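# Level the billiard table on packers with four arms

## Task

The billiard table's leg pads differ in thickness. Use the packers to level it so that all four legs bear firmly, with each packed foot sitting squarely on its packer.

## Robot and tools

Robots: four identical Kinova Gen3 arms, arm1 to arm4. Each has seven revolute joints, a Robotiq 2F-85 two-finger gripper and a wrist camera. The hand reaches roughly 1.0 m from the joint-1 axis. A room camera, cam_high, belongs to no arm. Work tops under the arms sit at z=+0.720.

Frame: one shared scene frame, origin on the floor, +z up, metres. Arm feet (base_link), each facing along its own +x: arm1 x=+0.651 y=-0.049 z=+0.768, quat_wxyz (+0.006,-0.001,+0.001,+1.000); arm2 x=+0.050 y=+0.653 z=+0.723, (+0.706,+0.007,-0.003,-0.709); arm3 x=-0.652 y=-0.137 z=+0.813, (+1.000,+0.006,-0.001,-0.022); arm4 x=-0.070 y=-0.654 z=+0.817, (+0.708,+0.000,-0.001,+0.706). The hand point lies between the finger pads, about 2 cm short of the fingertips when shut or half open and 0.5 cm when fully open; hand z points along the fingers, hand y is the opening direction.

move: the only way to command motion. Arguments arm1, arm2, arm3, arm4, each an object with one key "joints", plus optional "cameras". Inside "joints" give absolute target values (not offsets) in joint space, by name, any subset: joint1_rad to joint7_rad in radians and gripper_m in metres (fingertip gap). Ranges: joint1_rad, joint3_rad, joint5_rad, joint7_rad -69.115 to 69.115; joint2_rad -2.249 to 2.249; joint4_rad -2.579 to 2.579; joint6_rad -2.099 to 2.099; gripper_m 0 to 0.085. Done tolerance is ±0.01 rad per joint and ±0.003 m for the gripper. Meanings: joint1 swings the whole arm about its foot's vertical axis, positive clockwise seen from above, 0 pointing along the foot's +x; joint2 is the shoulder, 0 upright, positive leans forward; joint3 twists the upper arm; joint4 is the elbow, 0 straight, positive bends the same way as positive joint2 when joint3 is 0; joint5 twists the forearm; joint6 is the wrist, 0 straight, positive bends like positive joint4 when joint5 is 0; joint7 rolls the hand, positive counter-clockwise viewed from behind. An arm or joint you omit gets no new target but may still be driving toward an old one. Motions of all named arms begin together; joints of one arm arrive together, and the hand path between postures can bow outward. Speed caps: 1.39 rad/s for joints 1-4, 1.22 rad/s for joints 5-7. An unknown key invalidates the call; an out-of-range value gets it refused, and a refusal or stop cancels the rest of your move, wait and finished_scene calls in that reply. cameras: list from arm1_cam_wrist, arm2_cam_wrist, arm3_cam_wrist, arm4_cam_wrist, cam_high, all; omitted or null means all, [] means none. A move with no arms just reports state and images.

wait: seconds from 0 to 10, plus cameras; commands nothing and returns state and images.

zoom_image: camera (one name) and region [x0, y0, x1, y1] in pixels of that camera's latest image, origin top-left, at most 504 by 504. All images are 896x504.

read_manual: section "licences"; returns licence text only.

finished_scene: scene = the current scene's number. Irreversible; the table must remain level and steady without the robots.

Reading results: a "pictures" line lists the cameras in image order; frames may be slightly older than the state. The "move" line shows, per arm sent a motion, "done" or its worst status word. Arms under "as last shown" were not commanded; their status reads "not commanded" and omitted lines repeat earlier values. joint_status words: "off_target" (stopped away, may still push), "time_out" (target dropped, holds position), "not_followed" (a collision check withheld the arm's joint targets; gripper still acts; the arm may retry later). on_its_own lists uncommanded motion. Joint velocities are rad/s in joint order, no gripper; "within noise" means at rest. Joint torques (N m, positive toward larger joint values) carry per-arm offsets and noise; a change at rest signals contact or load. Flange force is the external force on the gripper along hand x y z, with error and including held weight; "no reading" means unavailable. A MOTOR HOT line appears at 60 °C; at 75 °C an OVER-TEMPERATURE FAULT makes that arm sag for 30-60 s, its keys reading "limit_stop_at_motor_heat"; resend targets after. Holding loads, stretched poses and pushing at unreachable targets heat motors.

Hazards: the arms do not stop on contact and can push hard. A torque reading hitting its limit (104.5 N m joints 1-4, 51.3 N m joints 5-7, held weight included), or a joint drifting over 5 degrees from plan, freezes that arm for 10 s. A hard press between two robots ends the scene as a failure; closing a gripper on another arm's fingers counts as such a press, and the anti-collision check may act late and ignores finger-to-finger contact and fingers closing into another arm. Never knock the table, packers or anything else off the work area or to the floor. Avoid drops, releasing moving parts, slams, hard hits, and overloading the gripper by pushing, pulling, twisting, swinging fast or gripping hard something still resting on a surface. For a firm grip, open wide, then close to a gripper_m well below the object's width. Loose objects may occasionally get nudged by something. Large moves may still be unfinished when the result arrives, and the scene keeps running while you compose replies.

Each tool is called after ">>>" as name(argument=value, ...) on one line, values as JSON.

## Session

>>> move()

Scene clock: 0.00 s.
Joint torques (N m): no reading
Motor temperatures (°C): arm1=[35 33 34 38 36 39 38] | arm2=[30 35 32 34 41 43 38] | arm3=[36 34 32 30 46 44 40] | arm4=[36 33 32 29 36 41 45]
Flange force (N): no reading
Joint velocities: within noise
arm1.joint_positions: joint1_rad=-0.330 joint2_rad=-0.441 joint3_rad=-0.115 joint4_rad=+1.520 joint5_rad=-0.085 joint6_rad=+1.841 joint7_rad=+0.745 gripper_m=+0.085
arm1.joint_status: not commanded
arm1.hand: x=+0.5039 y=-0.1260 z=+1.2771 quat_wxyz=(+0.077, +0.977, -0.182, -0.078) (m; scene frame)
arm2.joint_positions: joint1_rad=+0.098 joint2_rad=-0.239 joint3_rad=-0.130 joint4_rad=+1.377 joint5_rad=-0.088 joint6_rad=+1.974 joint7_rad=+1.935 gripper_m=+0.085
arm2.joint_status: not commanded
arm2.hand: x=+0.0546 y=+0.4571 z=+1.2367 quat_wxyz=(-0.033, -0.542, -0.839, -0.010) (m; scene frame)
arm3.joint_positions: joint1_rad=-0.883 joint2_rad=-0.380 joint3_rad=-0.023 joint4_rad=+1.707 joint5_rad=-0.054 joint6_rad=+2.064 joint7_rad=+0.885 gripper_m=+0.085
arm3.joint_status: not commanded
arm3.hand: x=-0.6006 y=-0.0938 z=+1.2640 quat_wxyz=(+0.102, +0.096, -0.988, +0.066) (m; scene frame)
arm4.joint_positions: joint1_rad=-0.435 joint2_rad=-0.474 joint3_rad=-0.122 joint4_rad=+1.410 joint5_rad=-0.132 joint6_rad=+1.893 joint7_rad=+1.170 gripper_m=+0.085
arm4.joint_status: not commanded
arm4.hand: x=-0.1751 y=-0.5362 z=+1.3661 quat_wxyz=(-0.019, +0.768, -0.621, -0.155) (m; scene frame)
pictures: arm1_cam_wrist, arm2_cam_wrist, arm3_cam_wrist, arm4_cam_wrist, cam_high

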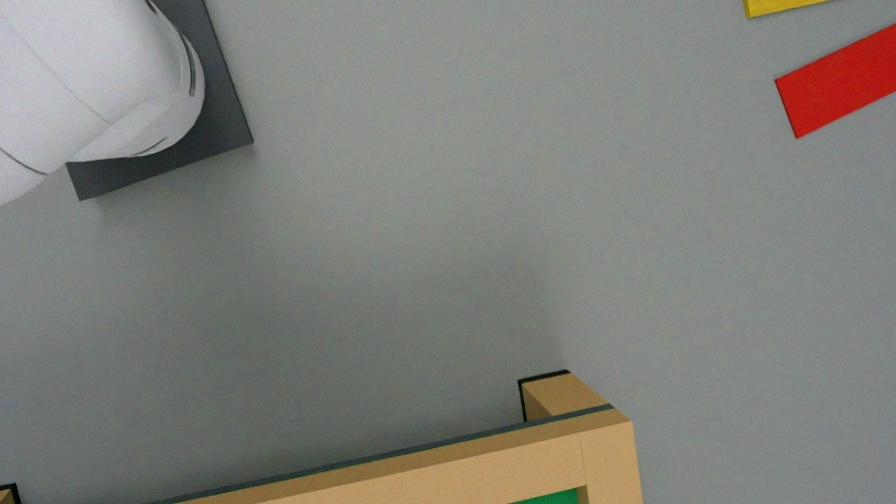

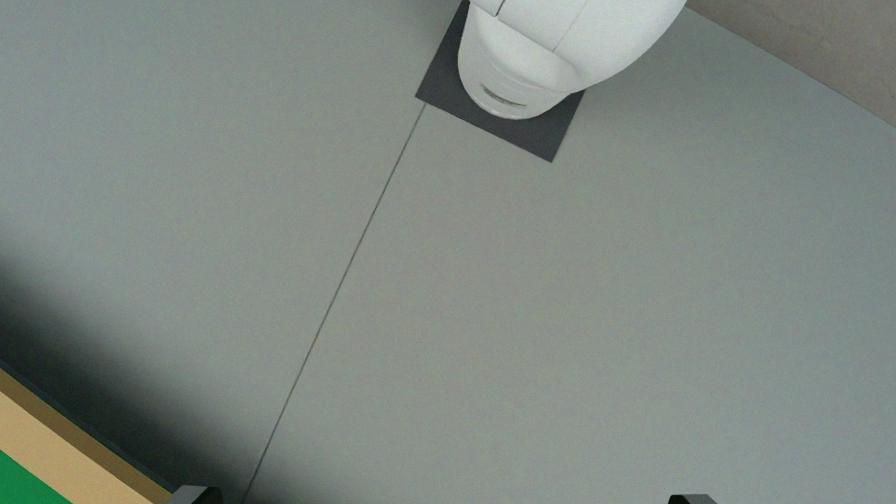

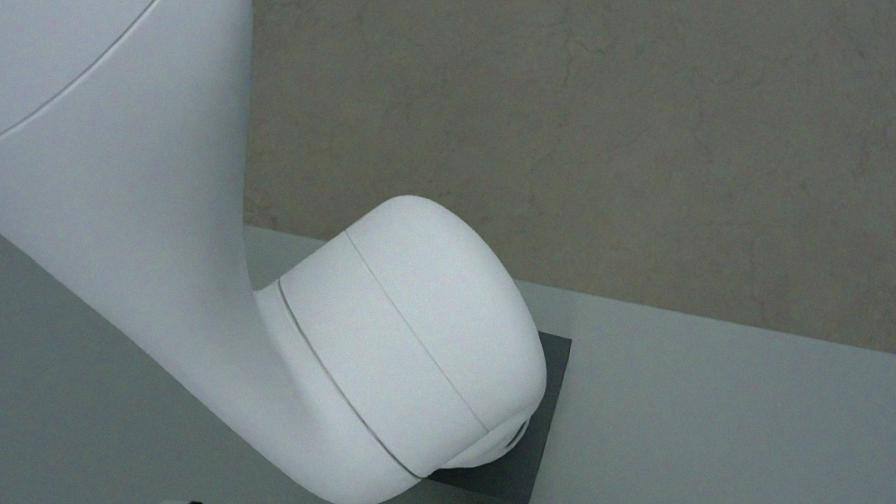

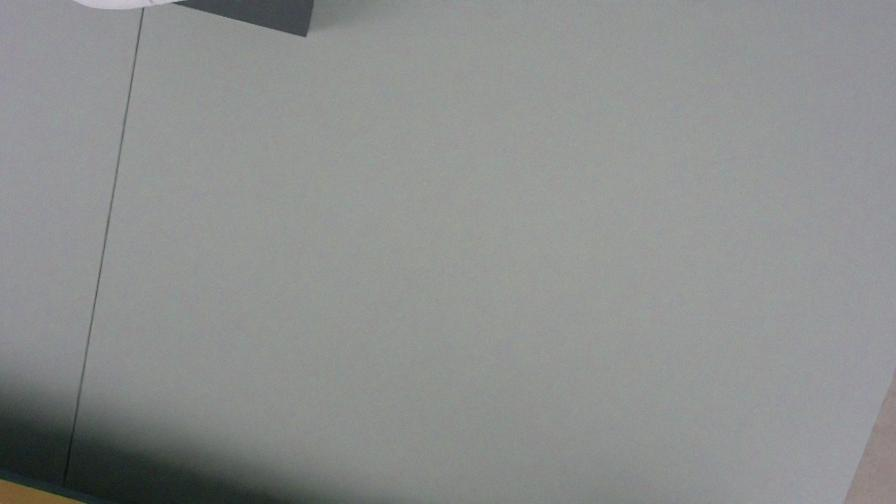

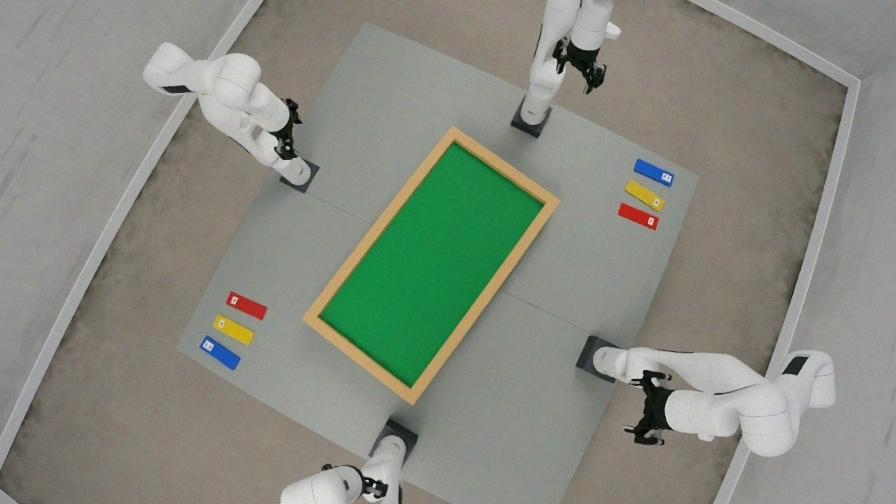

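>>> move(arm2={"joints": {"joint1_rad": -1.604, "joint2_rad": 0.45, "joint3_rad": 0, "joint4_rad": 2.2193, "joint5_rad": 1.571, "joint6_rad": 1.12, "joint7_rad": 1.541}}, arm4={"joints": {"joint1_rad": -1.468, "joint2_rad": 0.6, "joint3_rad": 0, "joint4_rad": 1.8169, "joint5_rad": 1.571, "joint6_rad": 1.12, "joint7_rad": 1.667}}, cameras=[])

>>> move(arm2={"joints": {"joint2_rad": 0.9517}}, arm4={"joints": {"joint2_rad": 1.2286}}, cameras=["arm2_cam_wrist", "arm4_cam_wrist"])

Scene clock: 142.60 s.
Joint torques (N m): arm1=[1.63 -1.18 1.56 -7.88 0.3 -0.52 0.07] | arm2=[-1.03 -12.99 1.7 -4.63 1.24 2.36 -0.16] | arm3=[-1.86 -0.86 -0.94 -7.42 0.13 0.45 -0.09] | arm4=[-0.3 -20.01 3.17 -7.19 1.53 2.26 0.39]
Motor temperatures (°C): arm1=[35 33 34 39 36 38 38] | arm2=[30 35 32 34 41 43 38] | arm3=[36 34 32 30 45 44 40] | arm4=[36 33 32 30 36 41 45]
Flange force (N): arm1=[0.0 6.1 -3.0] | arm2=[2.2 -1.3 0.9] | arm3=[-1.8 -1.3 -3.0] | arm4=[-3.9 2.6 2.2]
move: arm2 done; arm4 done
Joint velocities: within noise
arm1, arm3: as last shown
arm2.joint_positions: joint1_rad=-1.604 joint2_rad=+0.450 joint3_rad=+0.000 joint4_rad=+2.219 joint5_rad=+1.571 joint6_rad=+1.120 joint7_rad=+1.541 gripper_m=+0.085
arm2.joint_status: all done
arm2.hand: x=+0.4427 y=+0.3585 z=+0.9905 quat_wxyz=(+0.204, +0.491, -0.673, +0.513) (m; scene frame)
arm4.joint_positions: joint1_rad=-1.468 joint2_rad=+0.600 joint3_rad=+0.000 joint4_rad=+1.817 joint5_rad=+1.571 joint6_rad=+1.120 joint7_rad=+1.667 gripper_m=+0.085
arm4.joint_status: all done
arm4.hand: x=-0.5716 y=-0.2948 z=+1.1120 quat_wxyz=(-0.547, +0.695, +0.424, +0.195) (m; scene frame)
pictures: none
No camera images: "cameras" was empty.

Scene clock: 144.50 s.
Joint torques (N m): arm1=[1.61 -1.1 1.54 -7.93 0.3 -0.52 0.08] | arm2=[-1.02 -15.69 2.99 0.53 -0.03 2.65 -0.19] | arm3=[-1.93 -0.87 -0.99 -7.45 0.11 0.49 -0.08] | arm4=[-0.35 -21.64 4.34 -1.57 -0.01 2.96 0.36]
Motor temperatures (°C): arm1=[35 33 34 39 36 38 38] | arm2=[30 35 32 34 41 43 38] | arm3=[36 34 32 30 45 44 40] | arm4=[36 33 32 30 36 41 45]
Flange force (N): arm1=[0.1 5.8 -2.8] | arm2=[2.4 -2.0 0.4] | arm3=[-2.0 -1.4 -2.8] | arm4=[-3.7 3.1 1.5]
move: arm2 done; arm4 done
Joint velocities: within noise
arm1, arm3: as last shown
arm2.joint_positions: joint1_rad=-1.604 joint2_rad=+0.952 joint3_rad=+0.000 joint4_rad=+2.219 joint5_rad=+1.571 joint6_rad=+1.120 joint7_rad=+1.541 gripper_m=+0.085
arm2.joint_status: all done
arm2.hand: x=+0.3871 y=+0.3579 z=+0.8057 quat_wxyz=(+0.367, +0.603, -0.597, +0.381) (m; scene frame)
arm4.joint_positions: joint1_rad=-1.468 joint2_rad=+1.229 joint3_rad=+0.000 joint4_rad=+1.817 joint5_rad=+1.571 joint6_rad=+1.120 joint7_rad=+1.667 gripper_m=+0.085
arm4.joint_status: all done
arm4.hand: x=-0.4756 y=-0.3046 z=+0.7948 quat_wxyz=(-0.367, +0.619, +0.578, +0.386) (m; scene frame)
pictures: arm2_cam_wrist, arm4_cam_wrist

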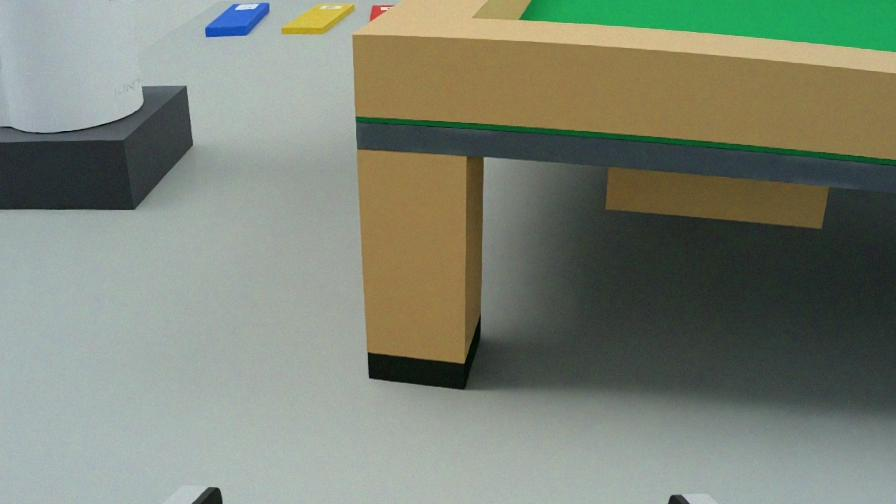

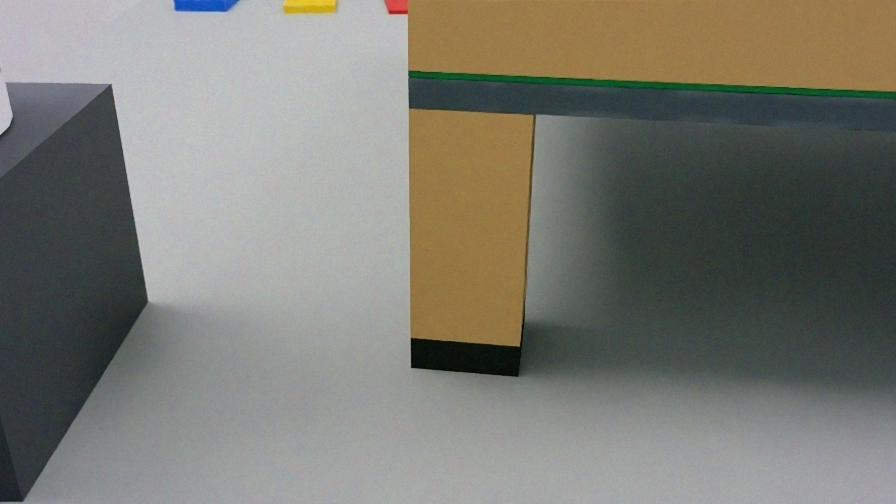

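>>> zoom_image(camera="arm2_cam_wrist", region=[340, 300, 520, 401])

>>> zoom_image(camera="arm4_cam_wrist", region=[380, 300, 560, 401])

>>> move(arm2={"joints": {"joint2_rad": 0.45}}, arm4={"joints": {"joint2_rad": 0.6}}, cameras=[])

>>> move(arm2={"joints": {"joint1_rad": -4.443, "joint2_rad": 0.45, "joint4_rad": 2.2173, "joint5_rad": 4.712, "joint6_rad": 1.12, "joint7_rad": 1.598}}, arm4={"joints": {"joint1_rad": -4.5815, "joint2_rad": 0.6, "joint4_rad": 2.0086, "joint5_rad": 4.712, "joint6_rad": 1.12, "joint7_rad": 1.667}}, cameras=[])

>>> move(arm2={"joints": {"joint2_rad": 0.9515}}, arm4={"joints": {"joint2_rad": 1.229}}, cameras=["arm2_cam_wrist", "arm4_cam_wrist"])

Scaled by 2.800 from the camera's 896x504 image, which has a finer 1280x720 frame.

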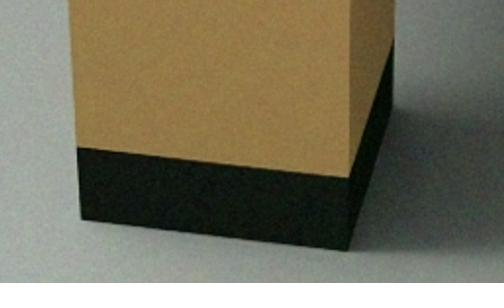

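Scaled by 2.800 from the camera's 896x504 image, which has a finer 1280x720 frame.

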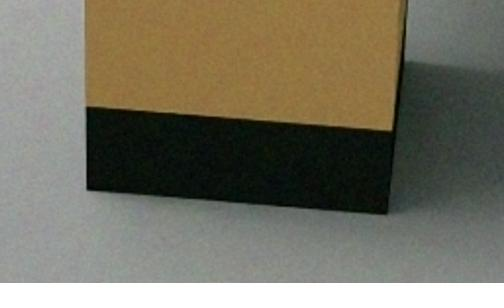

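Scene clock: 158.90 s.
Joint torques (N m): arm1=[1.64 -1.19 1.59 -7.95 0.29 -0.52 0.04] | arm2=[-0.98 -12.96 1.74 -4.62 1.26 2.34 -0.15] | arm3=[-1.9 -0.86 -0.98 -7.4 0.08 0.5 -0.09] | arm4=[-0.29 -20.01 3.15 -7.25 1.52 2.27 0.4]
Motor temperatures (°C): arm1=[35 33 34 39 36 38 38] | arm2=[30 35 32 34 41 43 38] | arm3=[36 34 32 30 45 44 40] | arm4=[36 34 32 30 36 41 45]
Flange force (N): arm1=[0.0 6.0 -2.7] | arm2=[2.1 -1.3 0.7] | arm3=[-2.0 -1.4 -2.9] | arm4=[-3.8 2.9 2.2]
move: arm2 done; arm4 done
Joint velocities: within noise
arm1, arm3: as last shown
arm2.joint_positions: joint1_rad=-1.604 joint2_rad=+0.450 joint3_rad=+0.000 joint4_rad=+2.219 joint5_rad=+1.571 joint6_rad=+1.120 joint7_rad=+1.541 gripper_m=+0.085
arm2.joint_status: all done
arm2.hand: x=+0.4427 y=+0.3585 z=+0.9905 quat_wxyz=(+0.204, +0.491, -0.673, +0.513) (m; scene frame)
arm4.joint_positions: joint1_rad=-1.468 joint2_rad=+0.600 joint3_rad=+0.000 joint4_rad=+1.817 joint5_rad=+1.571 joint6_rad=+1.120 joint7_rad=+1.667 gripper_m=+0.085
arm4.joint_status: all done
arm4.hand: x=-0.5716 y=-0.2948 z=+1.1120 quat_wxyz=(-0.547, +0.695, +0.424, +0.195) (m; scene frame)
pictures: none
No camera images: "cameras" was empty.

Scene clock: 163.00 s.
Joint torques (N m): arm1=[1.6 -1.14 1.61 -8 0.3 -0.51 0.05] | arm2=[-0.84 -13.25 -0.62 -4.31 -1.15 2.38 -0.21] | arm3=[-1.89 -0.91 -0.95 -7.44 0.15 0.48 -0.1] | arm4=[-0.25 -18.35 0.13 -5.71 -1.54 2.57 0.31]
Motor temperatures (°C): arm1=[35 33 34 39 36 38 38] | arm2=[30 35 32 34 41 43 38] | arm3=[36 34 32 30 45 44 40] | arm4=[36 34 32 30 36 41 45]
Flange force (N): arm1=[0.2 5.9 -2.5] | arm2=[-0.1 -0.1 -1.7] | arm3=[-1.9 -1.2 -2.9] | arm4=[-3.2 -1.0 2.2]
move: arm2 done; arm4 done
Joint velocities: within noise
arm1, arm3: as last shown
arm2.joint_positions: joint1_rad=-4.443 joint2_rad=+0.450 joint3_rad=+0.000 joint4_rad=+2.217 joint5_rad=+4.712 joint6_rad=+1.120 joint7_rad=+1.598 gripper_m=+0.085
arm2.joint_status: all done
arm2.hand: x=-0.3969 y=+0.5108 z=+0.9795 quat_wxyz=(-0.528, -0.605, +0.577, -0.149) (m; scene frame)
arm4.joint_positions: joint1_rad=-4.581 joint2_rad=+0.600 joint3_rad=+0.000 joint4_rad=+2.009 joint5_rad=+4.712 joint6_rad=+1.120 joint7_rad=+1.667 gripper_m=+0.085
arm4.joint_status: all done
arm4.hand: x=+0.4256 y=-0.4622 z=+1.0619 quat_wxyz=(+0.144, -0.491, -0.668, -0.541) (m; scene frame)
pictures: none
No camera images: "cameras" was empty.

Scene clock: 164.90 s.
Joint torques (N m): arm1=[1.62 -1.14 1.59 -7.94 0.28 -0.51 0.05] | arm2=[-0.83 -15.78 -1.46 0.87 0.14 2.67 -0.19] | arm3=[-1.95 -0.86 -1 -7.4 0.13 0.49 -0.12] | arm4=[-0.23 -19.83 -0.65 0.25 0.04 2.91 0.38]
Motor temperatures (°C): arm1=[35 33 34 39 36 38 38] | arm2=[30 35 32 34 41 43 38] | arm3=[36 34 32 30 45 44 40] | arm4=[36 34 32 30 36 41 45]
Flange force (N): arm1=[0.1 5.9 -2.7] | arm2=[0.0 0.4 -1.6] | arm3=[-2.1 -1.5 -3.0] | arm4=[-2.8 -1.5 2.6]
move: arm2 done; arm4 done
Joint velocities: within noise
arm1, arm3: as last shown
arm2.joint_positions: joint1_rad=-4.443 joint2_rad=+0.951 joint3_rad=+0.000 joint4_rad=+2.217 joint5_rad=+4.712 joint6_rad=+1.120 joint7_rad=+1.598 gripper_m=+0.085
arm2.joint_status: all done
arm2.hand: x=-0.3383 y=+0.4961 z=+0.7962 quat_wxyz=(-0.415, -0.514, +0.677, -0.326) (m; scene frame)
arm4.joint_positions: joint1_rad=-4.581 joint2_rad=+1.229 joint3_rad=+0.000 joint4_rad=+2.009 joint5_rad=+4.712 joint6_rad=+1.120 joint7_rad=+1.667 gripper_m=+0.085
arm4.joint_status: all done
arm4.hand: x=+0.3139 y=-0.4470 z=+0.7953 quat_wxyz=(+0.362, -0.627, -0.569, -0.391) (m; scene frame)
pictures: arm2_cam_wrist, arm4_cam_wrist

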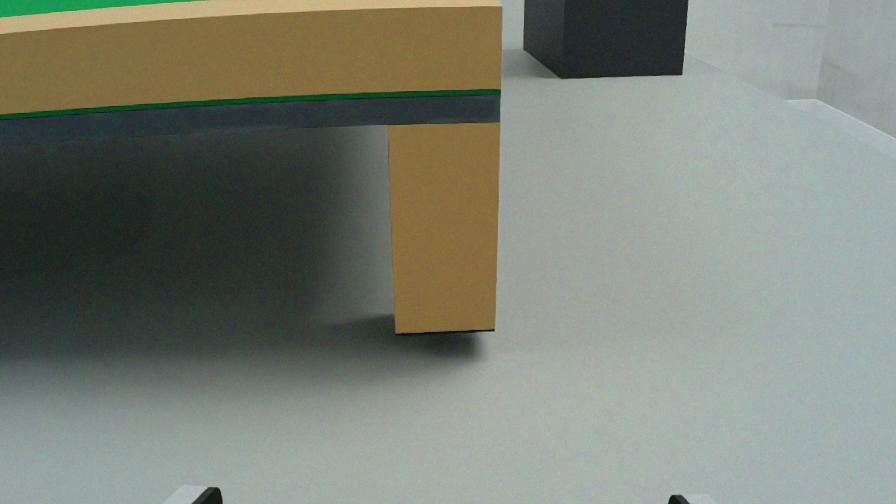

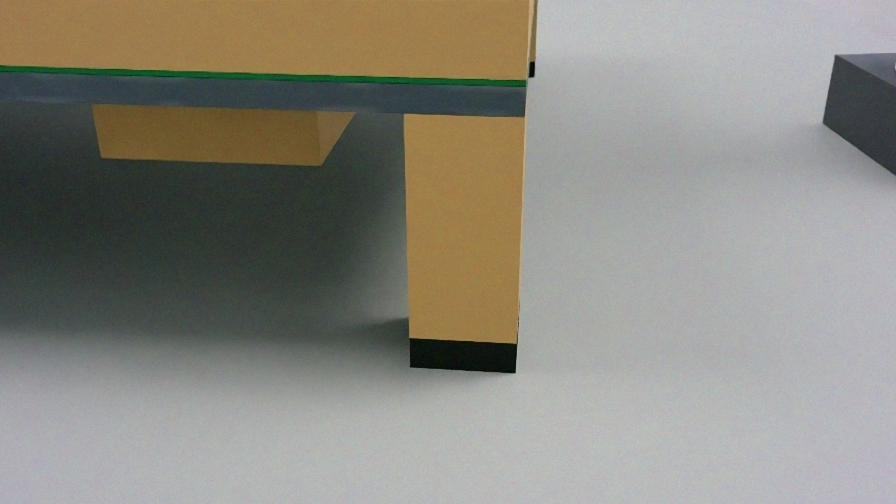

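>>> zoom_image(camera="arm2_cam_wrist", region=[370, 290, 520, 374])

>>> zoom_image(camera="arm4_cam_wrist", region=[380, 300, 560, 401])

Scaled by 3.360 from the camera's 896x504 image, which has a finer 1280x720 frame.

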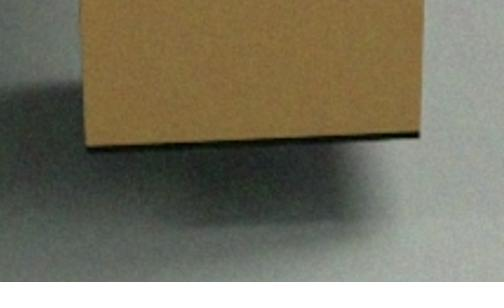

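Scaled by 2.800 from the camera's 896x504 image, which has a finer 1280x720 frame.

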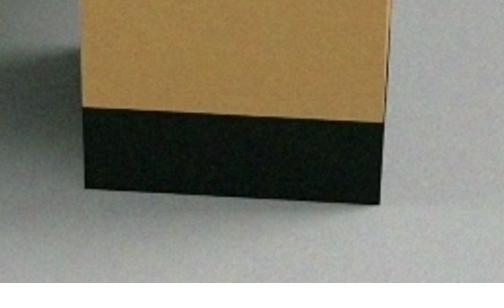

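>>> move(arm2={"joints": {"joint2_rad": 0.45, "gripper_m": 0.065}}, arm3={"joints": {"joint1_rad": -0.955, "joint2_rad": 0.2, "joint3_rad": 0, "joint4_rad": 2.1, "joint5_rad": 0, "joint6_rad": 0.85, "joint7_rad": 2.05, "gripper_m": 0.057}}, cameras=[])

>>> move(arm2={"joints": {"joint1_rad": -4.7713, "joint2_rad": 0.9, "joint4_rad": 0.9, "joint5_rad": 6.2832, "joint6_rad": 1.33, "joint7_rad": 3.087}}, arm3={"joints": {"joint2_rad": 0.417, "joint4_rad": 2.2159, "joint6_rad": 0.5197}}, cameras=["arm2_cam_wrist", "arm3_cam_wrist"])

Scene clock: 290.07 s.
Joint torques (N m): arm1=[1.63 -1.13 1.49 -7.93 0.3 -0.55 0.05] | arm2=[-0.87 -13.24 -0.61 -4.31 -1.18 2.39 -0.23] | arm3=[-1.91 -11.1 -0.85 -6.07 0.32 -0.16 -0.1] | arm4=[-0.24 -19.8 -0.68 0.22 0.05 2.95 0.36]
Motor temperatures (°C): arm1=[35 33 34 39 35 38 38] | arm2=[30 37 32 34 41 43 38] | arm3=[36 34 32 30 45 44 39] | arm4=[36 35 32 29 36 41 45]
Flange force (N): arm1=[-0.1 5.7 -2.8] | arm2=[-0.2 -0.2 -1.8] | arm3=[-0.1 -6.7 -0.3] | arm4=[-2.7 -1.7 2.6]
move: arm2 done; arm3 done
Joint velocities: within noise
arm1, arm4: as last shown
arm2.joint_positions: joint1_rad=-4.443 joint2_rad=+0.450 joint3_rad=+0.000 joint4_rad=+2.217 joint5_rad=+4.712 joint6_rad=+1.120 joint7_rad=+1.598 gripper_m=+0.065
arm2.joint_status: all done
arm2.hand: x=-0.3969 y=+0.5108 z=+0.9795 quat_wxyz=(-0.528, -0.605, +0.577, -0.149) (m; scene frame)
arm3.joint_positions: joint1_rad=-0.955 joint2_rad=+0.200 joint3_rad=+0.000 joint4_rad=+2.100 joint5_rad=+0.000 joint6_rad=+0.850 joint7_rad=+2.050 gripper_m=+0.057
arm3.joint_status: all done
arm3.hand: x=-0.4400 y=+0.0947 z=+0.9933 quat_wxyz=(-0.001, +0.640, -0.768, -0.003) (m; scene frame)
pictures: none
No camera images: "cameras" was empty.

Scene clock: 292.70 s.
Joint torques (N m): arm1=[1.55 -1.14 1.56 -7.93 0.32 -0.54 0.07] | arm2=[-0.86 -24.15 0.83 -8.66 0.07 0 -0.18] | arm3=[-1.94 -12.99 -0.72 -3.66 0.3 -0.21 -0.12] | arm4=[-0.28 -19.79 -0.67 0.28 0.06 2.94 0.35]
Motor temperatures (°C): arm1=[35 33 34 39 35 38 38] | arm2=[30 37 32 34 41 43 38] | arm3=[36 34 32 30 45 44 39] | arm4=[36 35 32 29 36 41 45]
Flange force (N): arm1=[0.1 6.0 -2.8] | arm2=[1.8 1.6 -0.8] | arm3=[-0.2 -7.5 0.4] | arm4=[-2.8 -1.6 2.6]
move: arm2 done; arm3 done
Joint velocities: within noise
arm1, arm4: as last shown
arm2.joint_positions: joint1_rad=-4.771 joint2_rad=+0.900 joint3_rad=+0.000 joint4_rad=+0.900 joint5_rad=+6.283 joint6_rad=+1.330 joint7_rad=+3.087 gripper_m=+0.065
arm2.joint_status: all done
arm2.hand: x=-0.5922 y=+0.6425 z=+0.8778 quat_wxyz=(+0.001, -0.707, -0.707, -0.003) (m; scene frame)
arm3.joint_positions: joint1_rad=-0.955 joint2_rad=+0.417 joint3_rad=+0.000 joint4_rad=+2.216 joint5_rad=+0.000 joint6_rad=+0.520 joint7_rad=+2.050 gripper_m=+0.057
arm3.joint_status: all done
arm3.hand: x=-0.4368 y=+0.0996 z=+0.9006 quat_wxyz=(+0.000, +0.640, -0.768, -0.003) (m; scene frame)
pictures: arm2_cam_wrist, arm3_cam_wrist

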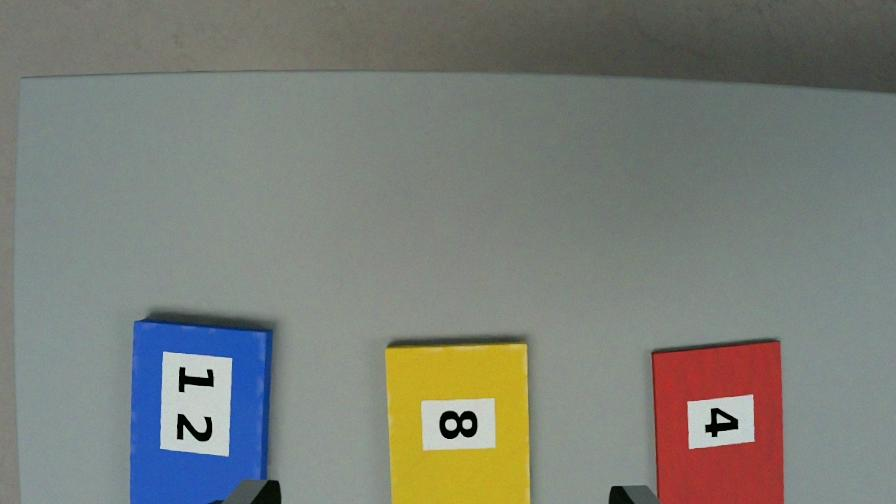

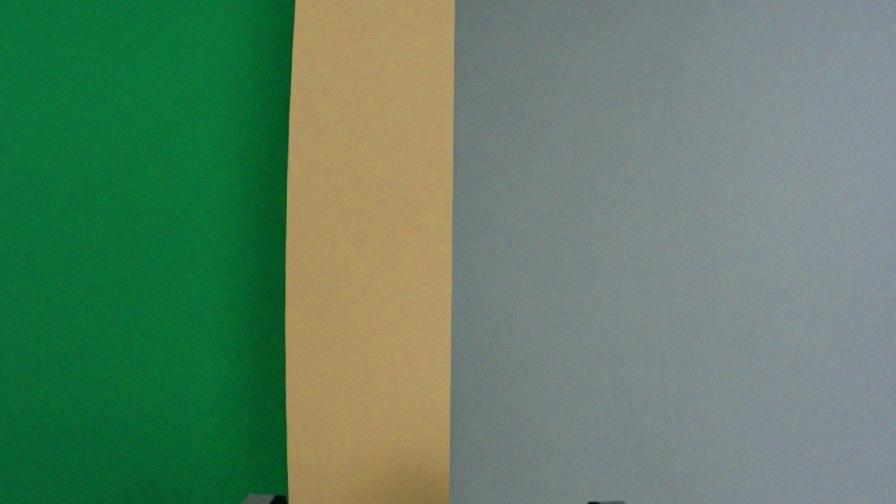

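>>> zoom_image(camera="arm2_cam_wrist", region=[80, 260, 400, 504])

Scaled by 1.575 from the camera's 896x504 image, which has a finer 1280x720 frame.

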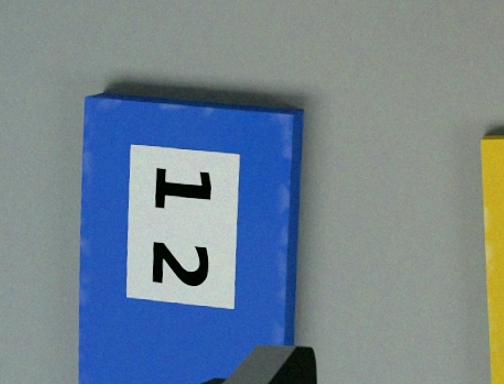

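>>> move(arm2={"joints": {"joint1_rad": -4.7543, "joint2_rad": 1.3815, "joint4_rad": 0.174, "joint6_rad": 1.5716, "joint7_rad": 3.0479}}, arm3={"joints": {"joint1_rad": -0.9142, "joint2_rad": 0.4267, "joint4_rad": 2.1957, "joint6_rad": 0.5299, "joint7_rad": 2.0814}}, cameras=["arm2_cam_wrist", "arm3_cam_wrist"])

Scene clock: 401.70 s.
Joint torques (N m): arm1=[1.6 -1.14 1.61 -7.95 0.31 -0.47 0.05] | arm2=[-0.86 -28.14 0.94 -8.95 0.08 -0.02 -0.17] | arm3=[-1.96 -13.21 -0.71 -3.73 0.26 -0.19 -0.11] | arm4=[-0.22 -19.79 -0.63 0.24 0.04 2.96 0.36]
Motor temperatures (°C): arm1=[35 33 34 39 35 38 38] | arm2=[30 40 32 35 41 43 38] | arm3=[36 34 32 30 45 44 39] | arm4=[36 35 32 29 36 41 45]
Flange force (N): arm1=[0.1 6.0 -2.5] | arm2=no reading | arm3=[0.0 -7.3 0.4] | arm4=[-2.7 -1.6 2.7]
move: arm2 done; arm3 done
Joint velocities: within noise
arm1.joint_positions: joint1_rad=-0.330 joint2_rad=-0.441 joint3_rad=-0.115 joint4_rad=+1.520 joint5_rad=-0.085 joint6_rad=+1.841 joint7_rad=+0.745 gripper_m=+0.085
arm1.joint_status: not commanded
arm1.hand: x=+0.5039 y=-0.1260 z=+1.2771 quat_wxyz=(+0.077, +0.977, -0.182, -0.078) (m; scene frame)
arm2.joint_positions: joint1_rad=-4.754 joint2_rad=+1.381 joint3_rad=+0.000 joint4_rad=+0.174 joint5_rad=+6.283 joint6_rad=+1.572 joint7_rad=+3.048 gripper_m=+0.065
arm2.joint_status: all done
arm2.hand: x=-0.6834 y=+0.6505 z=+0.7705 quat_wxyz=(+0.002, -0.727, -0.687, -0.002) (m; scene frame)
arm3.joint_positions: joint1_rad=-0.914 joint2_rad=+0.427 joint3_rad=+0.000 joint4_rad=+2.196 joint5_rad=+0.000 joint6_rad=+0.530 joint7_rad=+2.081 gripper_m=+0.057
arm3.joint_status: all done
arm3.hand: x=-0.4229 y=+0.0957 z=+0.9005 quat_wxyz=(+0.000, +0.637, -0.771, -0.003) (m; scene frame)
arm4: as last shown
pictures: arm2_cam_wrist, arm3_cam_wrist

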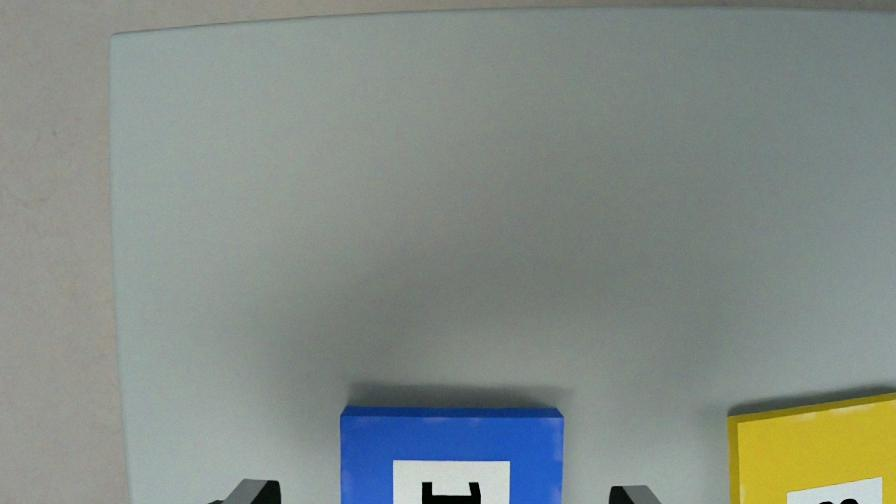

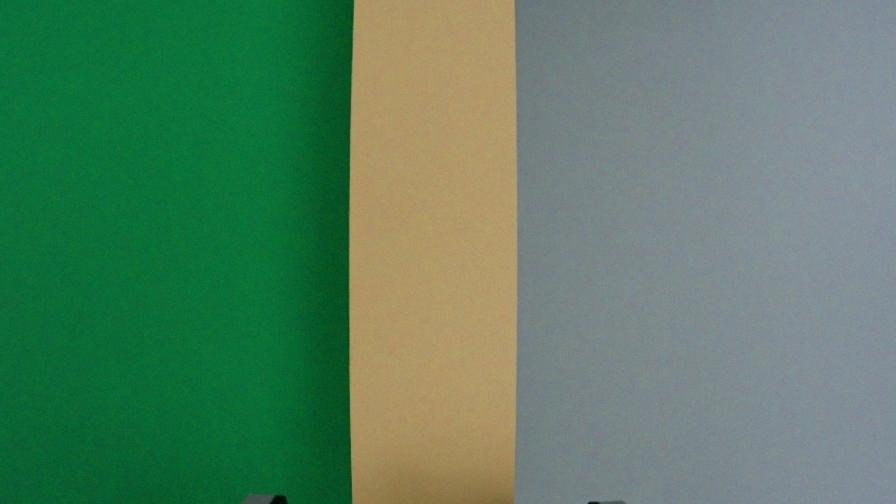

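>>> move(arm2={"joints": {"joint2_rad": 1.3908, "joint4_rad": 0.248, "joint6_rad": 1.4883, "gripper_m": 0.058}}, arm3={"joints": {"joint2_rad": 0.5338, "joint4_rad": 2.2297, "joint6_rad": 0.3888}}, cameras=["arm2_cam_wrist", "arm3_cam_wrist"])

Scene clock: 414.87 s.
Joint torques (N m): arm1=[1.66 -1.14 1.53 -7.94 0.29 -0.5 0.08] | arm2=[-0.84 -28.15 0.93 -8.91 0.06 -0.01 -0.19] | arm3=[-1.87 -14.07 -0.72 -2.53 0.31 -0.18 -0.07] | arm4=[-0.22 -19.75 -0.67 0.25 0.08 2.96 0.37]
Motor temperatures (°C): arm1=[35 33 34 39 35 38 38] | arm2=[30 40 32 35 41 43 38] | arm3=[36 35 32 30 45 44 39] | arm4=[36 35 32 29 36 41 45]
Flange force (N): arm1=[0.0 5.9 -2.6] | arm2=no reading | arm3=[-0.4 -7.1 1.0] | arm4=[-2.6 -1.6 2.7]
move: arm2 done; arm3 done
Joint velocities: within noise
arm1, arm4: as last shown
arm2.joint_positions: joint1_rad=-4.754 joint2_rad=+1.391 joint3_rad=+0.000 joint4_rad=+0.248 joint5_rad=+6.283 joint6_rad=+1.488 joint7_rad=+3.048 gripper_m=+0.058
arm2.joint_status: all done
arm2.hand: x=-0.6830 y=+0.6507 z=+0.7404 quat_wxyz=(+0.002, -0.727, -0.687, -0.002) (m; scene frame)
arm3.joint_positions: joint1_rad=-0.914 joint2_rad=+0.534 joint3_rad=+0.000 joint4_rad=+2.230 joint5_rad=+0.000 joint6_rad=+0.389 joint7_rad=+2.081 gripper_m=+0.057
arm3.joint_status: all done
arm3.hand: x=-0.4228 y=+0.0962 z=+0.8605 quat_wxyz=(+0.000, +0.637, -0.771, -0.003) (m; scene frame)
pictures: arm2_cam_wrist, arm3_cam_wrist

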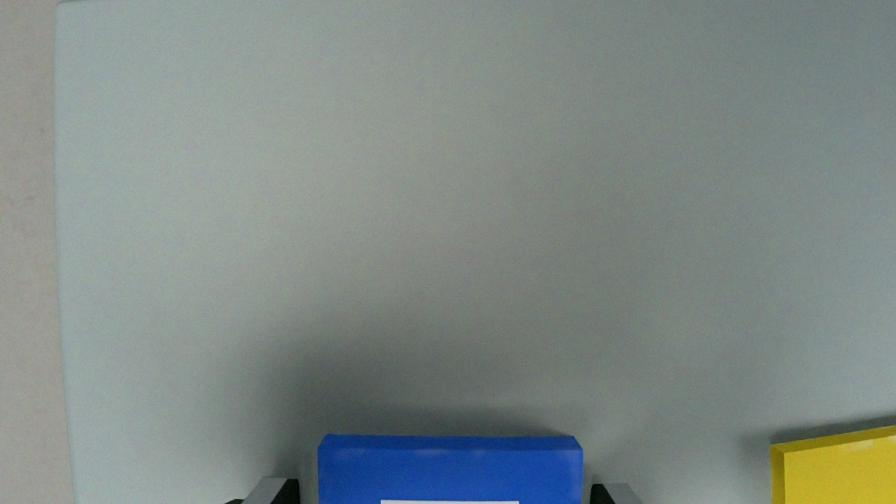

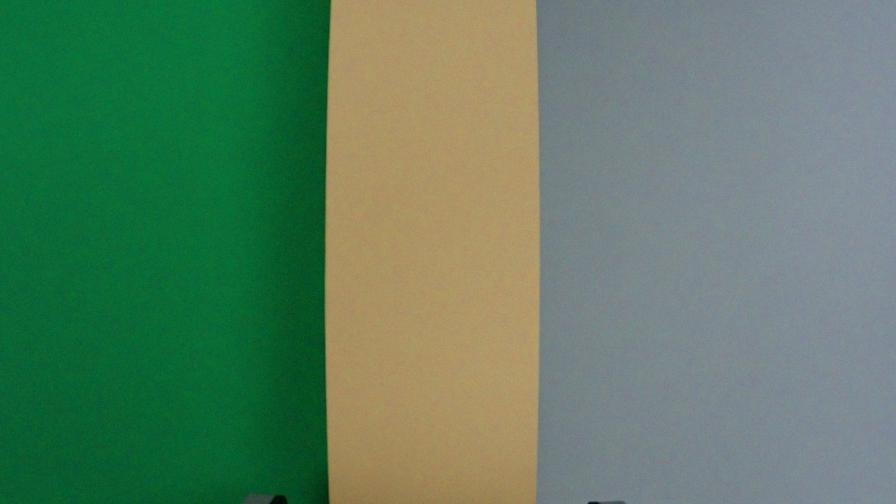

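>>> move(arm2={"joints": {"gripper_m": 0.046}}, arm3={"joints": {"gripper_m": 0.02}}, cameras=["arm2_cam_wrist"])

Scene clock: 423.70 s.
Joint torques (N m): arm1=[1.58 -1.13 1.58 -7.9 0.32 -0.52 0.01] | arm2=[-0.85 -24.02 0.9 -7.3 0.08 -0.46 -0.18] | arm3=[-2.76 -10.67 -1.96 -0.2 -0.34 0.46 -0.24] | arm4=[-0.24 -19.81 -0.66 0.23 0.05 2.94 0.37]
Motor temperatures (°C): arm1=[35 33 34 39 35 38 38] | arm2=[30 40 32 35 41 43 38] | arm3=[36 35 32 30 45 44 39] | arm4=[36 36 32 29 36 41 45]
Flange force (N): arm1=[0.0 5.9 -2.9] | arm2=no reading | arm3=[-0.6 -11.2 -7.9] | arm4=[-2.7 -1.6 2.6]
move: arm2 done; arm3 off_target
Joint velocities: within noise
arm1, arm4: as last shown
arm2.joint_positions: joint1_rad=-4.754 joint2_rad=+1.391 joint3_rad=+0.000 joint4_rad=+0.248 joint5_rad=+6.283 joint6_rad=+1.488 joint7_rad=+3.048 gripper_m=+0.048
arm2.joint_status: all done
arm2.hand: x=-0.6830 y=+0.6507 z=+0.7404 quat_wxyz=(+0.002, -0.727, -0.687, -0.002) (m; scene frame)
arm3.joint_positions: joint1_rad=-0.914 joint2_rad=+0.534 joint3_rad=+0.000 joint4_rad=+2.230 joint5_rad=+0.000 joint6_rad=+0.389 joint7_rad=+2.081 gripper_m=+0.032
arm3.joint_status: gripper_m off_target (ended at +0.032, target +0.020)
arm3.hand: x=-0.4228 y=+0.0962 z=+0.8605 quat_wxyz=(+0.000, +0.637, -0.771, -0.003) (m; scene frame)
pictures: arm2_cam_wrist

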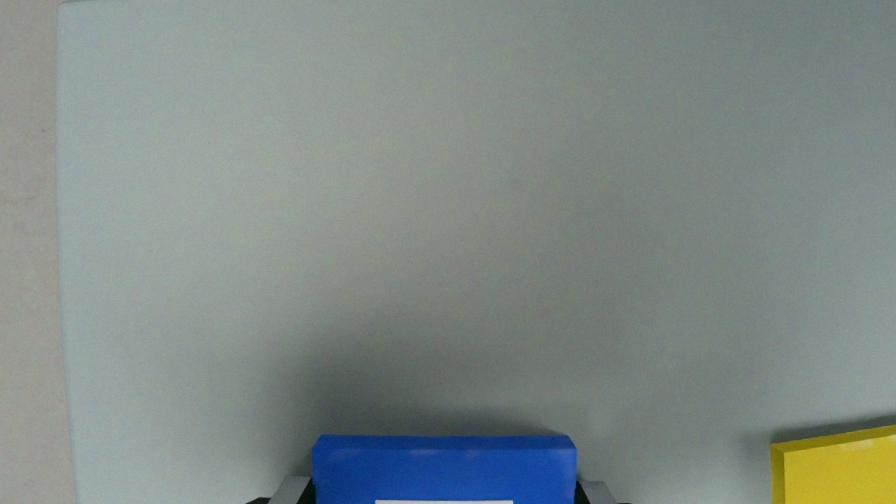

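>>> move(arm2={"joints": {"joint2_rad": 1.3883, "joint4_rad": 0.2411, "joint6_rad": 1.4977}}, cameras=[])

>>> move(arm2={"joints": {"gripper_m": 0.04}}, cameras=["arm2_cam_wrist"])

Scene clock: 435.07 s.
Joint torques (N m): arm1=[1.61 -1.15 1.58 -7.89 0.29 -0.52 0.07] | arm2=[-0.86 -28.84 0.88 -9.21 0 -0.04 -0.19] | arm3=[-2.84 -10.7 -2.08 -0.16 -0.37 0.51 -0.28] | arm4=[-0.29 -19.79 -0.69 0.24 0.06 2.94 0.37]
Motor temperatures (°C): arm1=[35 33 34 39 35 38 38] | arm2=[30 41 32 35 41 43 38] | arm3=[36 35 32 30 45 44 39] | arm4=[36 36 32 29 36 41 45]
Flange force (N): arm1=[0.0 6.1 -2.9] | arm2=no reading | arm3=[-0.5 -11.5 -7.6] | arm4=[-2.7 -1.6 2.5]
move: arm2 done
Joint velocities: within noise
arm1, arm3, arm4: as last shown
arm2.joint_positions: joint1_rad=-4.754 joint2_rad=+1.388 joint3_rad=+0.000 joint4_rad=+0.241 joint5_rad=+6.283 joint6_rad=+1.498 joint7_rad=+3.048 gripper_m=+0.048
arm2.joint_status: all done
arm2.hand: x=-0.6831 y=+0.6506 z=+0.7444 quat_wxyz=(+0.002, -0.727, -0.687, -0.002) (m; scene frame)
pictures: none
No camera images: "cameras" was empty.

Scene clock: 435.53 s.
Joint torques (N m): arm1=[1.61 -1.14 1.53 -7.9 0.31 -0.54 0.05] | arm2=[-0.86 -28.82 0.86 -9.24 0.03 0 -0.19] | arm3=[-2.85 -10.71 -2.05 -0.16 -0.37 0.54 -0.24] | arm4=[-0.24 -19.82 -0.69 0.25 0.05 2.96 0.38]
Motor temperatures (°C): arm1=[35 33 34 39 35 38 38] | arm2=[30 41 32 35 41 43 38] | arm3=[36 35 32 30 45 44 39] | arm4=[36 36 32 29 36 41 45]
Flange force (N): arm1=[0.0 5.8 -3.0] | arm2=no reading | arm3=[-0.5 -11.5 -7.5] | arm4=[-2.7 -1.5 2.6]
move: arm2 off_target
Joint velocities: within noise
arm1, arm3, arm4: as last shown
arm2.joint_positions: joint1_rad=-4.754 joint2_rad=+1.388 joint3_rad=+0.000 joint4_rad=+0.241 joint5_rad=+6.283 joint6_rad=+1.498 joint7_rad=+3.048 gripper_m=+0.048
arm2.joint_status: gripper_m off_target (ended at +0.048, target +0.040)
arm2.hand: x=-0.6831 y=+0.6506 z=+0.7444 quat_wxyz=(+0.002, -0.727, -0.687, -0.002) (m; scene frame)
pictures: arm2_cam_wrist

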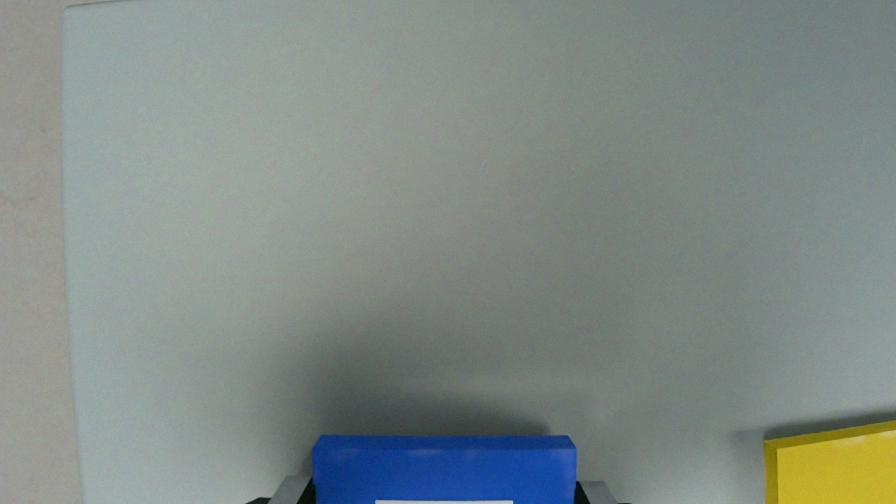

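>>> move(arm2={"joints": {"joint2_rad": 1.3815, "joint4_rad": 0.174, "joint6_rad": 1.5716}}, arm3={"joints": {"joint1_rad": -0.9124, "joint2_rad": 0.5233, "joint4_rad": 2.2228, "joint6_rad": 0.4087, "joint7_rad": 2.0832}}, cameras=["arm3_cam_wrist"])

>>> move(arm2={"joints": {"joint1_rad": -5.1811, "joint2_rad": 0.5854, "joint4_rad": 1.8565, "joint6_rad": 0.6845, "joint7_rad": 2.4871}}, cameras=["arm2_cam_wrist", "cam_high"])

Scene clock: 577.40 s.
Joint torques (N m): arm1=[1.58 -1.15 1.57 -7.95 0.3 -0.51 0.05] | arm2=[-0.84 -28.86 0.87 -9.24 0.01 -0.01 -0.17] | arm3=[-3.06 -28.2 -1.74 -8.61 -0.45 -0.33 -0.34] | arm4=[-0.26 -19.82 -0.67 0.25 0.05 2.93 0.39]
Motor temperatures (°C): arm1=[35 33 33 39 35 38 38] | arm2=[30 46 32 35 41 43 38] | arm3=[36 35 32 30 45 44 39] | arm4=[36 36 32 29 36 40 45]
Flange force (N): arm1=[0.1 5.9 -2.7] | arm2=no reading | arm3=[3.1 -10.2 43.8] | arm4=[-2.7 -1.5 2.6]
move: arm2 done; arm3 done
Joint velocities: within noise
arm1: as last shown
arm2.joint_positions: joint1_rad=-4.754 joint2_rad=+1.382 joint3_rad=+0.000 joint4_rad=+0.174 joint5_rad=+6.283 joint6_rad=+1.572 joint7_rad=+3.048 gripper_m=+0.048
arm2.joint_status: all done
arm2.hand: x=-0.6834 y=+0.6505 z=+0.7705 quat_wxyz=(+0.002, -0.727, -0.687, -0.002) (m; scene frame)
arm3.joint_positions: joint1_rad=-0.912 joint2_rad=+0.523 joint3_rad=+0.000 joint4_rad=+2.223 joint5_rad=+0.000 joint6_rad=+0.409 joint7_rad=+2.083 gripper_m=+0.032
arm3.joint_status: all done
arm3.hand: x=-0.4221 y=+0.0961 z=+0.8648 quat_wxyz=(+0.001, +0.637, -0.771, -0.003) (m; scene frame)
arm4.joint_positions: joint1_rad=-4.581 joint2_rad=+1.229 joint3_rad=+0.000 joint4_rad=+2.009 joint5_rad=+4.712 joint6_rad=+1.120 joint7_rad=+1.667 gripper_m=+0.085
arm4.joint_status: not commanded
arm4.hand: x=+0.3139 y=-0.4470 z=+0.7953 quat_wxyz=(+0.362, -0.627, -0.569, -0.391) (m; scene frame)
pictures: arm3_cam_wrist

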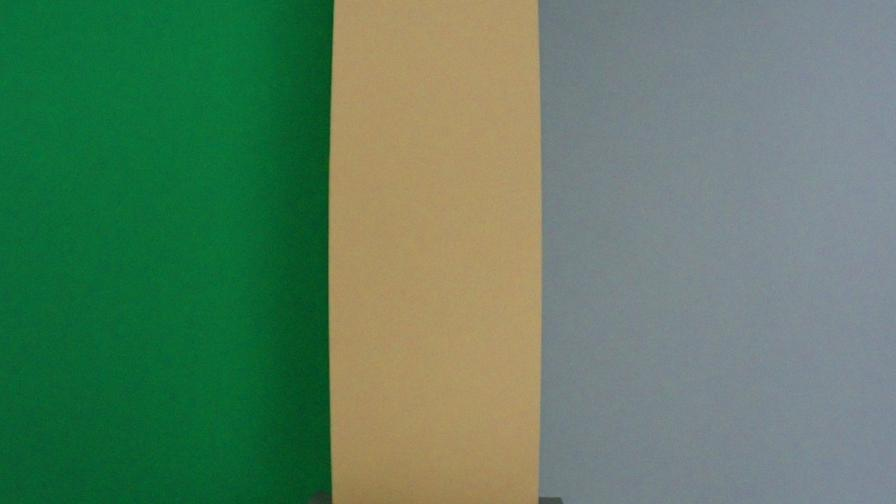

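Scene clock: 580.30 s.
Joint torques (N m): arm1=[1.62 -1.16 1.57 -7.91 0.31 -0.52 0.05] | arm2=[-0.98 -17.13 0.58 -5.75 -0.01 -0.01 -0.19] | arm3=[-3.01 -28.19 -1.78 -8.79 -0.43 -0.4 -0.33] | arm4=[-0.25 -19.82 -0.64 0.22 0.05 2.94 0.33]
Motor temperatures (°C): arm1=[35 33 33 39 35 38 38] | arm2=[30 46 32 35 41 43 38] | arm3=[36 35 32 30 45 44 39] | arm4=[36 36 32 29 36 40 45]
Flange force (N): arm1=[0.0 6.0 -2.8] | arm2=[2.2 -1.4 -0.2] | arm3=[3.3 -9.7 43.6] | arm4=[-2.8 -1.8 2.7]
move: arm2 done
Joint velocities: within noise
arm1, arm3, arm4: as last shown
arm2.joint_positions: joint1_rad=-5.181 joint2_rad=+0.585 joint3_rad=+0.000 joint4_rad=+1.857 joint5_rad=+6.283 joint6_rad=+0.685 joint7_rad=+2.487 gripper_m=+0.048
arm2.joint_status: all done
arm2.hand: x=-0.3556 y=+0.4783 z=+0.8004 quat_wxyz=(-0.001, -0.771, -0.637, +0.000) (m; scene frame)
pictures: arm2_cam_wrist, cam_high

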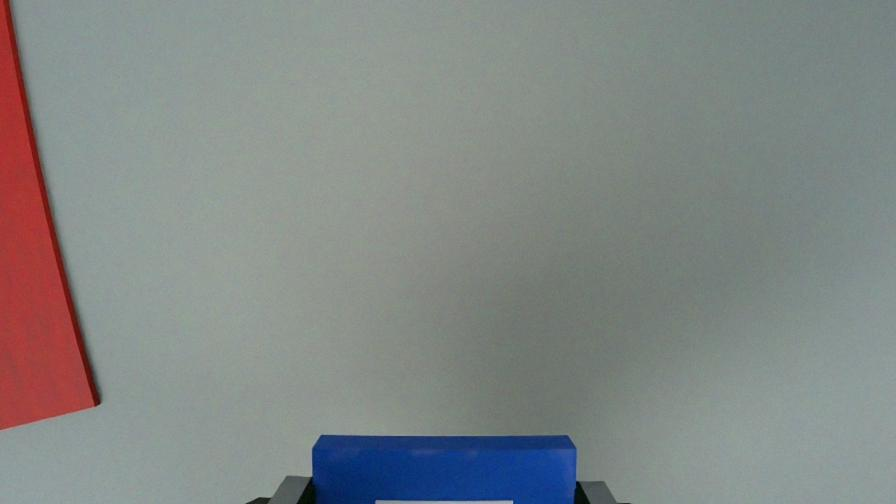

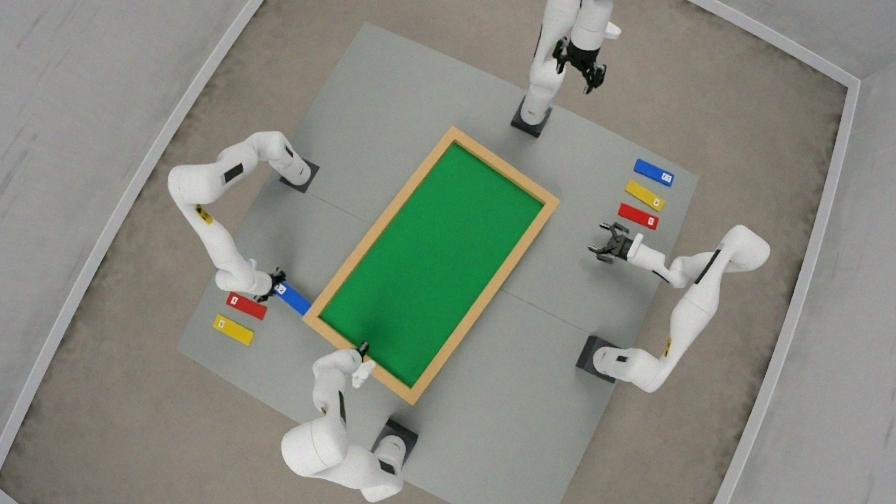

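>>> move(arm3={"joints": {"joint1_rad": -0.9105, "joint2_rad": 0.5129, "joint4_rad": 2.2159, "joint6_rad": 0.4285, "joint7_rad": 2.0851}}, cameras=["arm3_cam_wrist", "cam_high"])

Scene clock: 594.07 s.
Joint torques (N m): arm1=[1.63 -1.13 1.55 -7.92 0.3 -0.55 0.06] | arm2=[-0.96 -17.1 0.57 -5.7 0 -0.03 -0.18] | arm3=[-2.84 -28.27 -1.42 -8.59 -0.28 -0.14 -0.34] | arm4=[-0.25 -19.84 -0.65 0.23 0.06 2.94 0.39]
Motor temperatures (°C): arm1=[35 32 33 39 35 38 38] | arm2=[30 45 32 35 41 43 38] | arm3=[36 35 32 30 45 43 39] | arm4=[36 36 32 29 36 40 45]
Flange force (N): arm1=[0.1 5.9 -2.9] | arm2=[2.1 -1.4 -0.4] | arm3=[1.8 -10.1 44.2] | arm4=[-2.7 -1.6 2.7]
move: arm3 done
Joint velocities: within noise
arm1, arm2, arm4: as last shown
arm3.joint_positions: joint1_rad=-0.911 joint2_rad=+0.513 joint3_rad=+0.000 joint4_rad=+2.216 joint5_rad=+0.000 joint6_rad=+0.429 joint7_rad=+2.085 gripper_m=+0.032
arm3.joint_status: all done
arm3.hand: x=-0.4214 y=+0.0959 z=+0.8691 quat_wxyz=(+0.002, +0.637, -0.771, -0.003) (m; scene frame)
pictures: arm3_cam_wrist, cam_high

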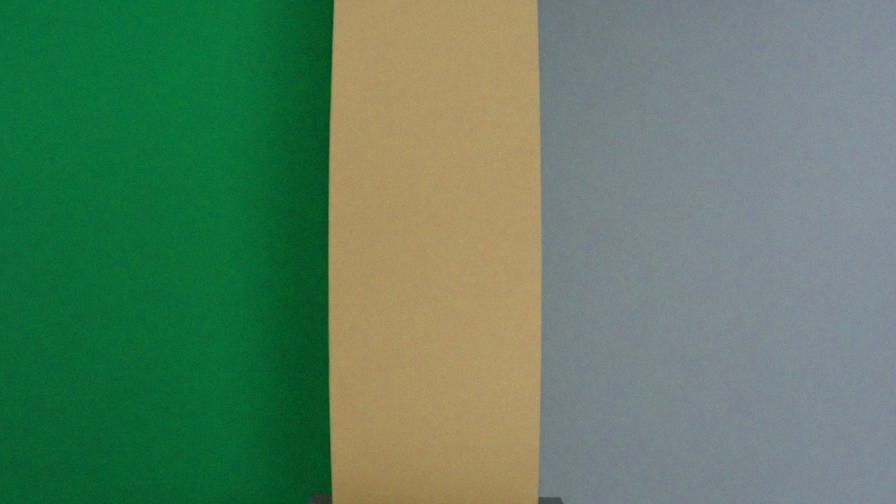

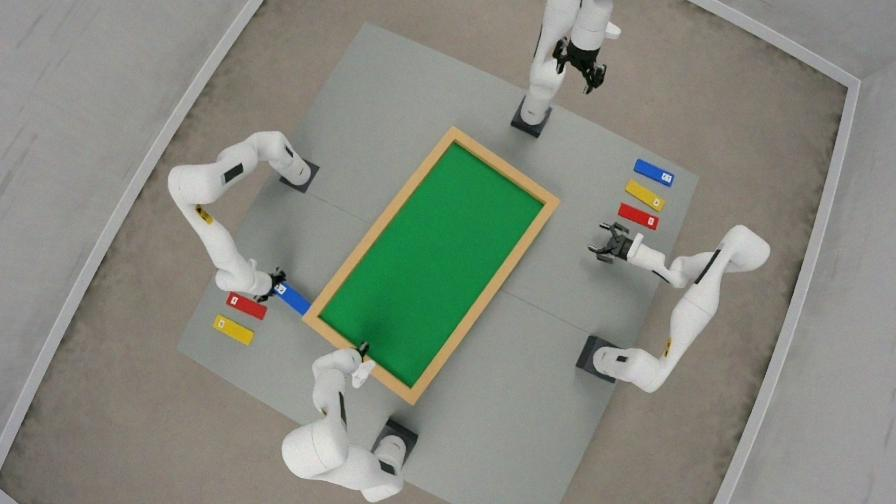

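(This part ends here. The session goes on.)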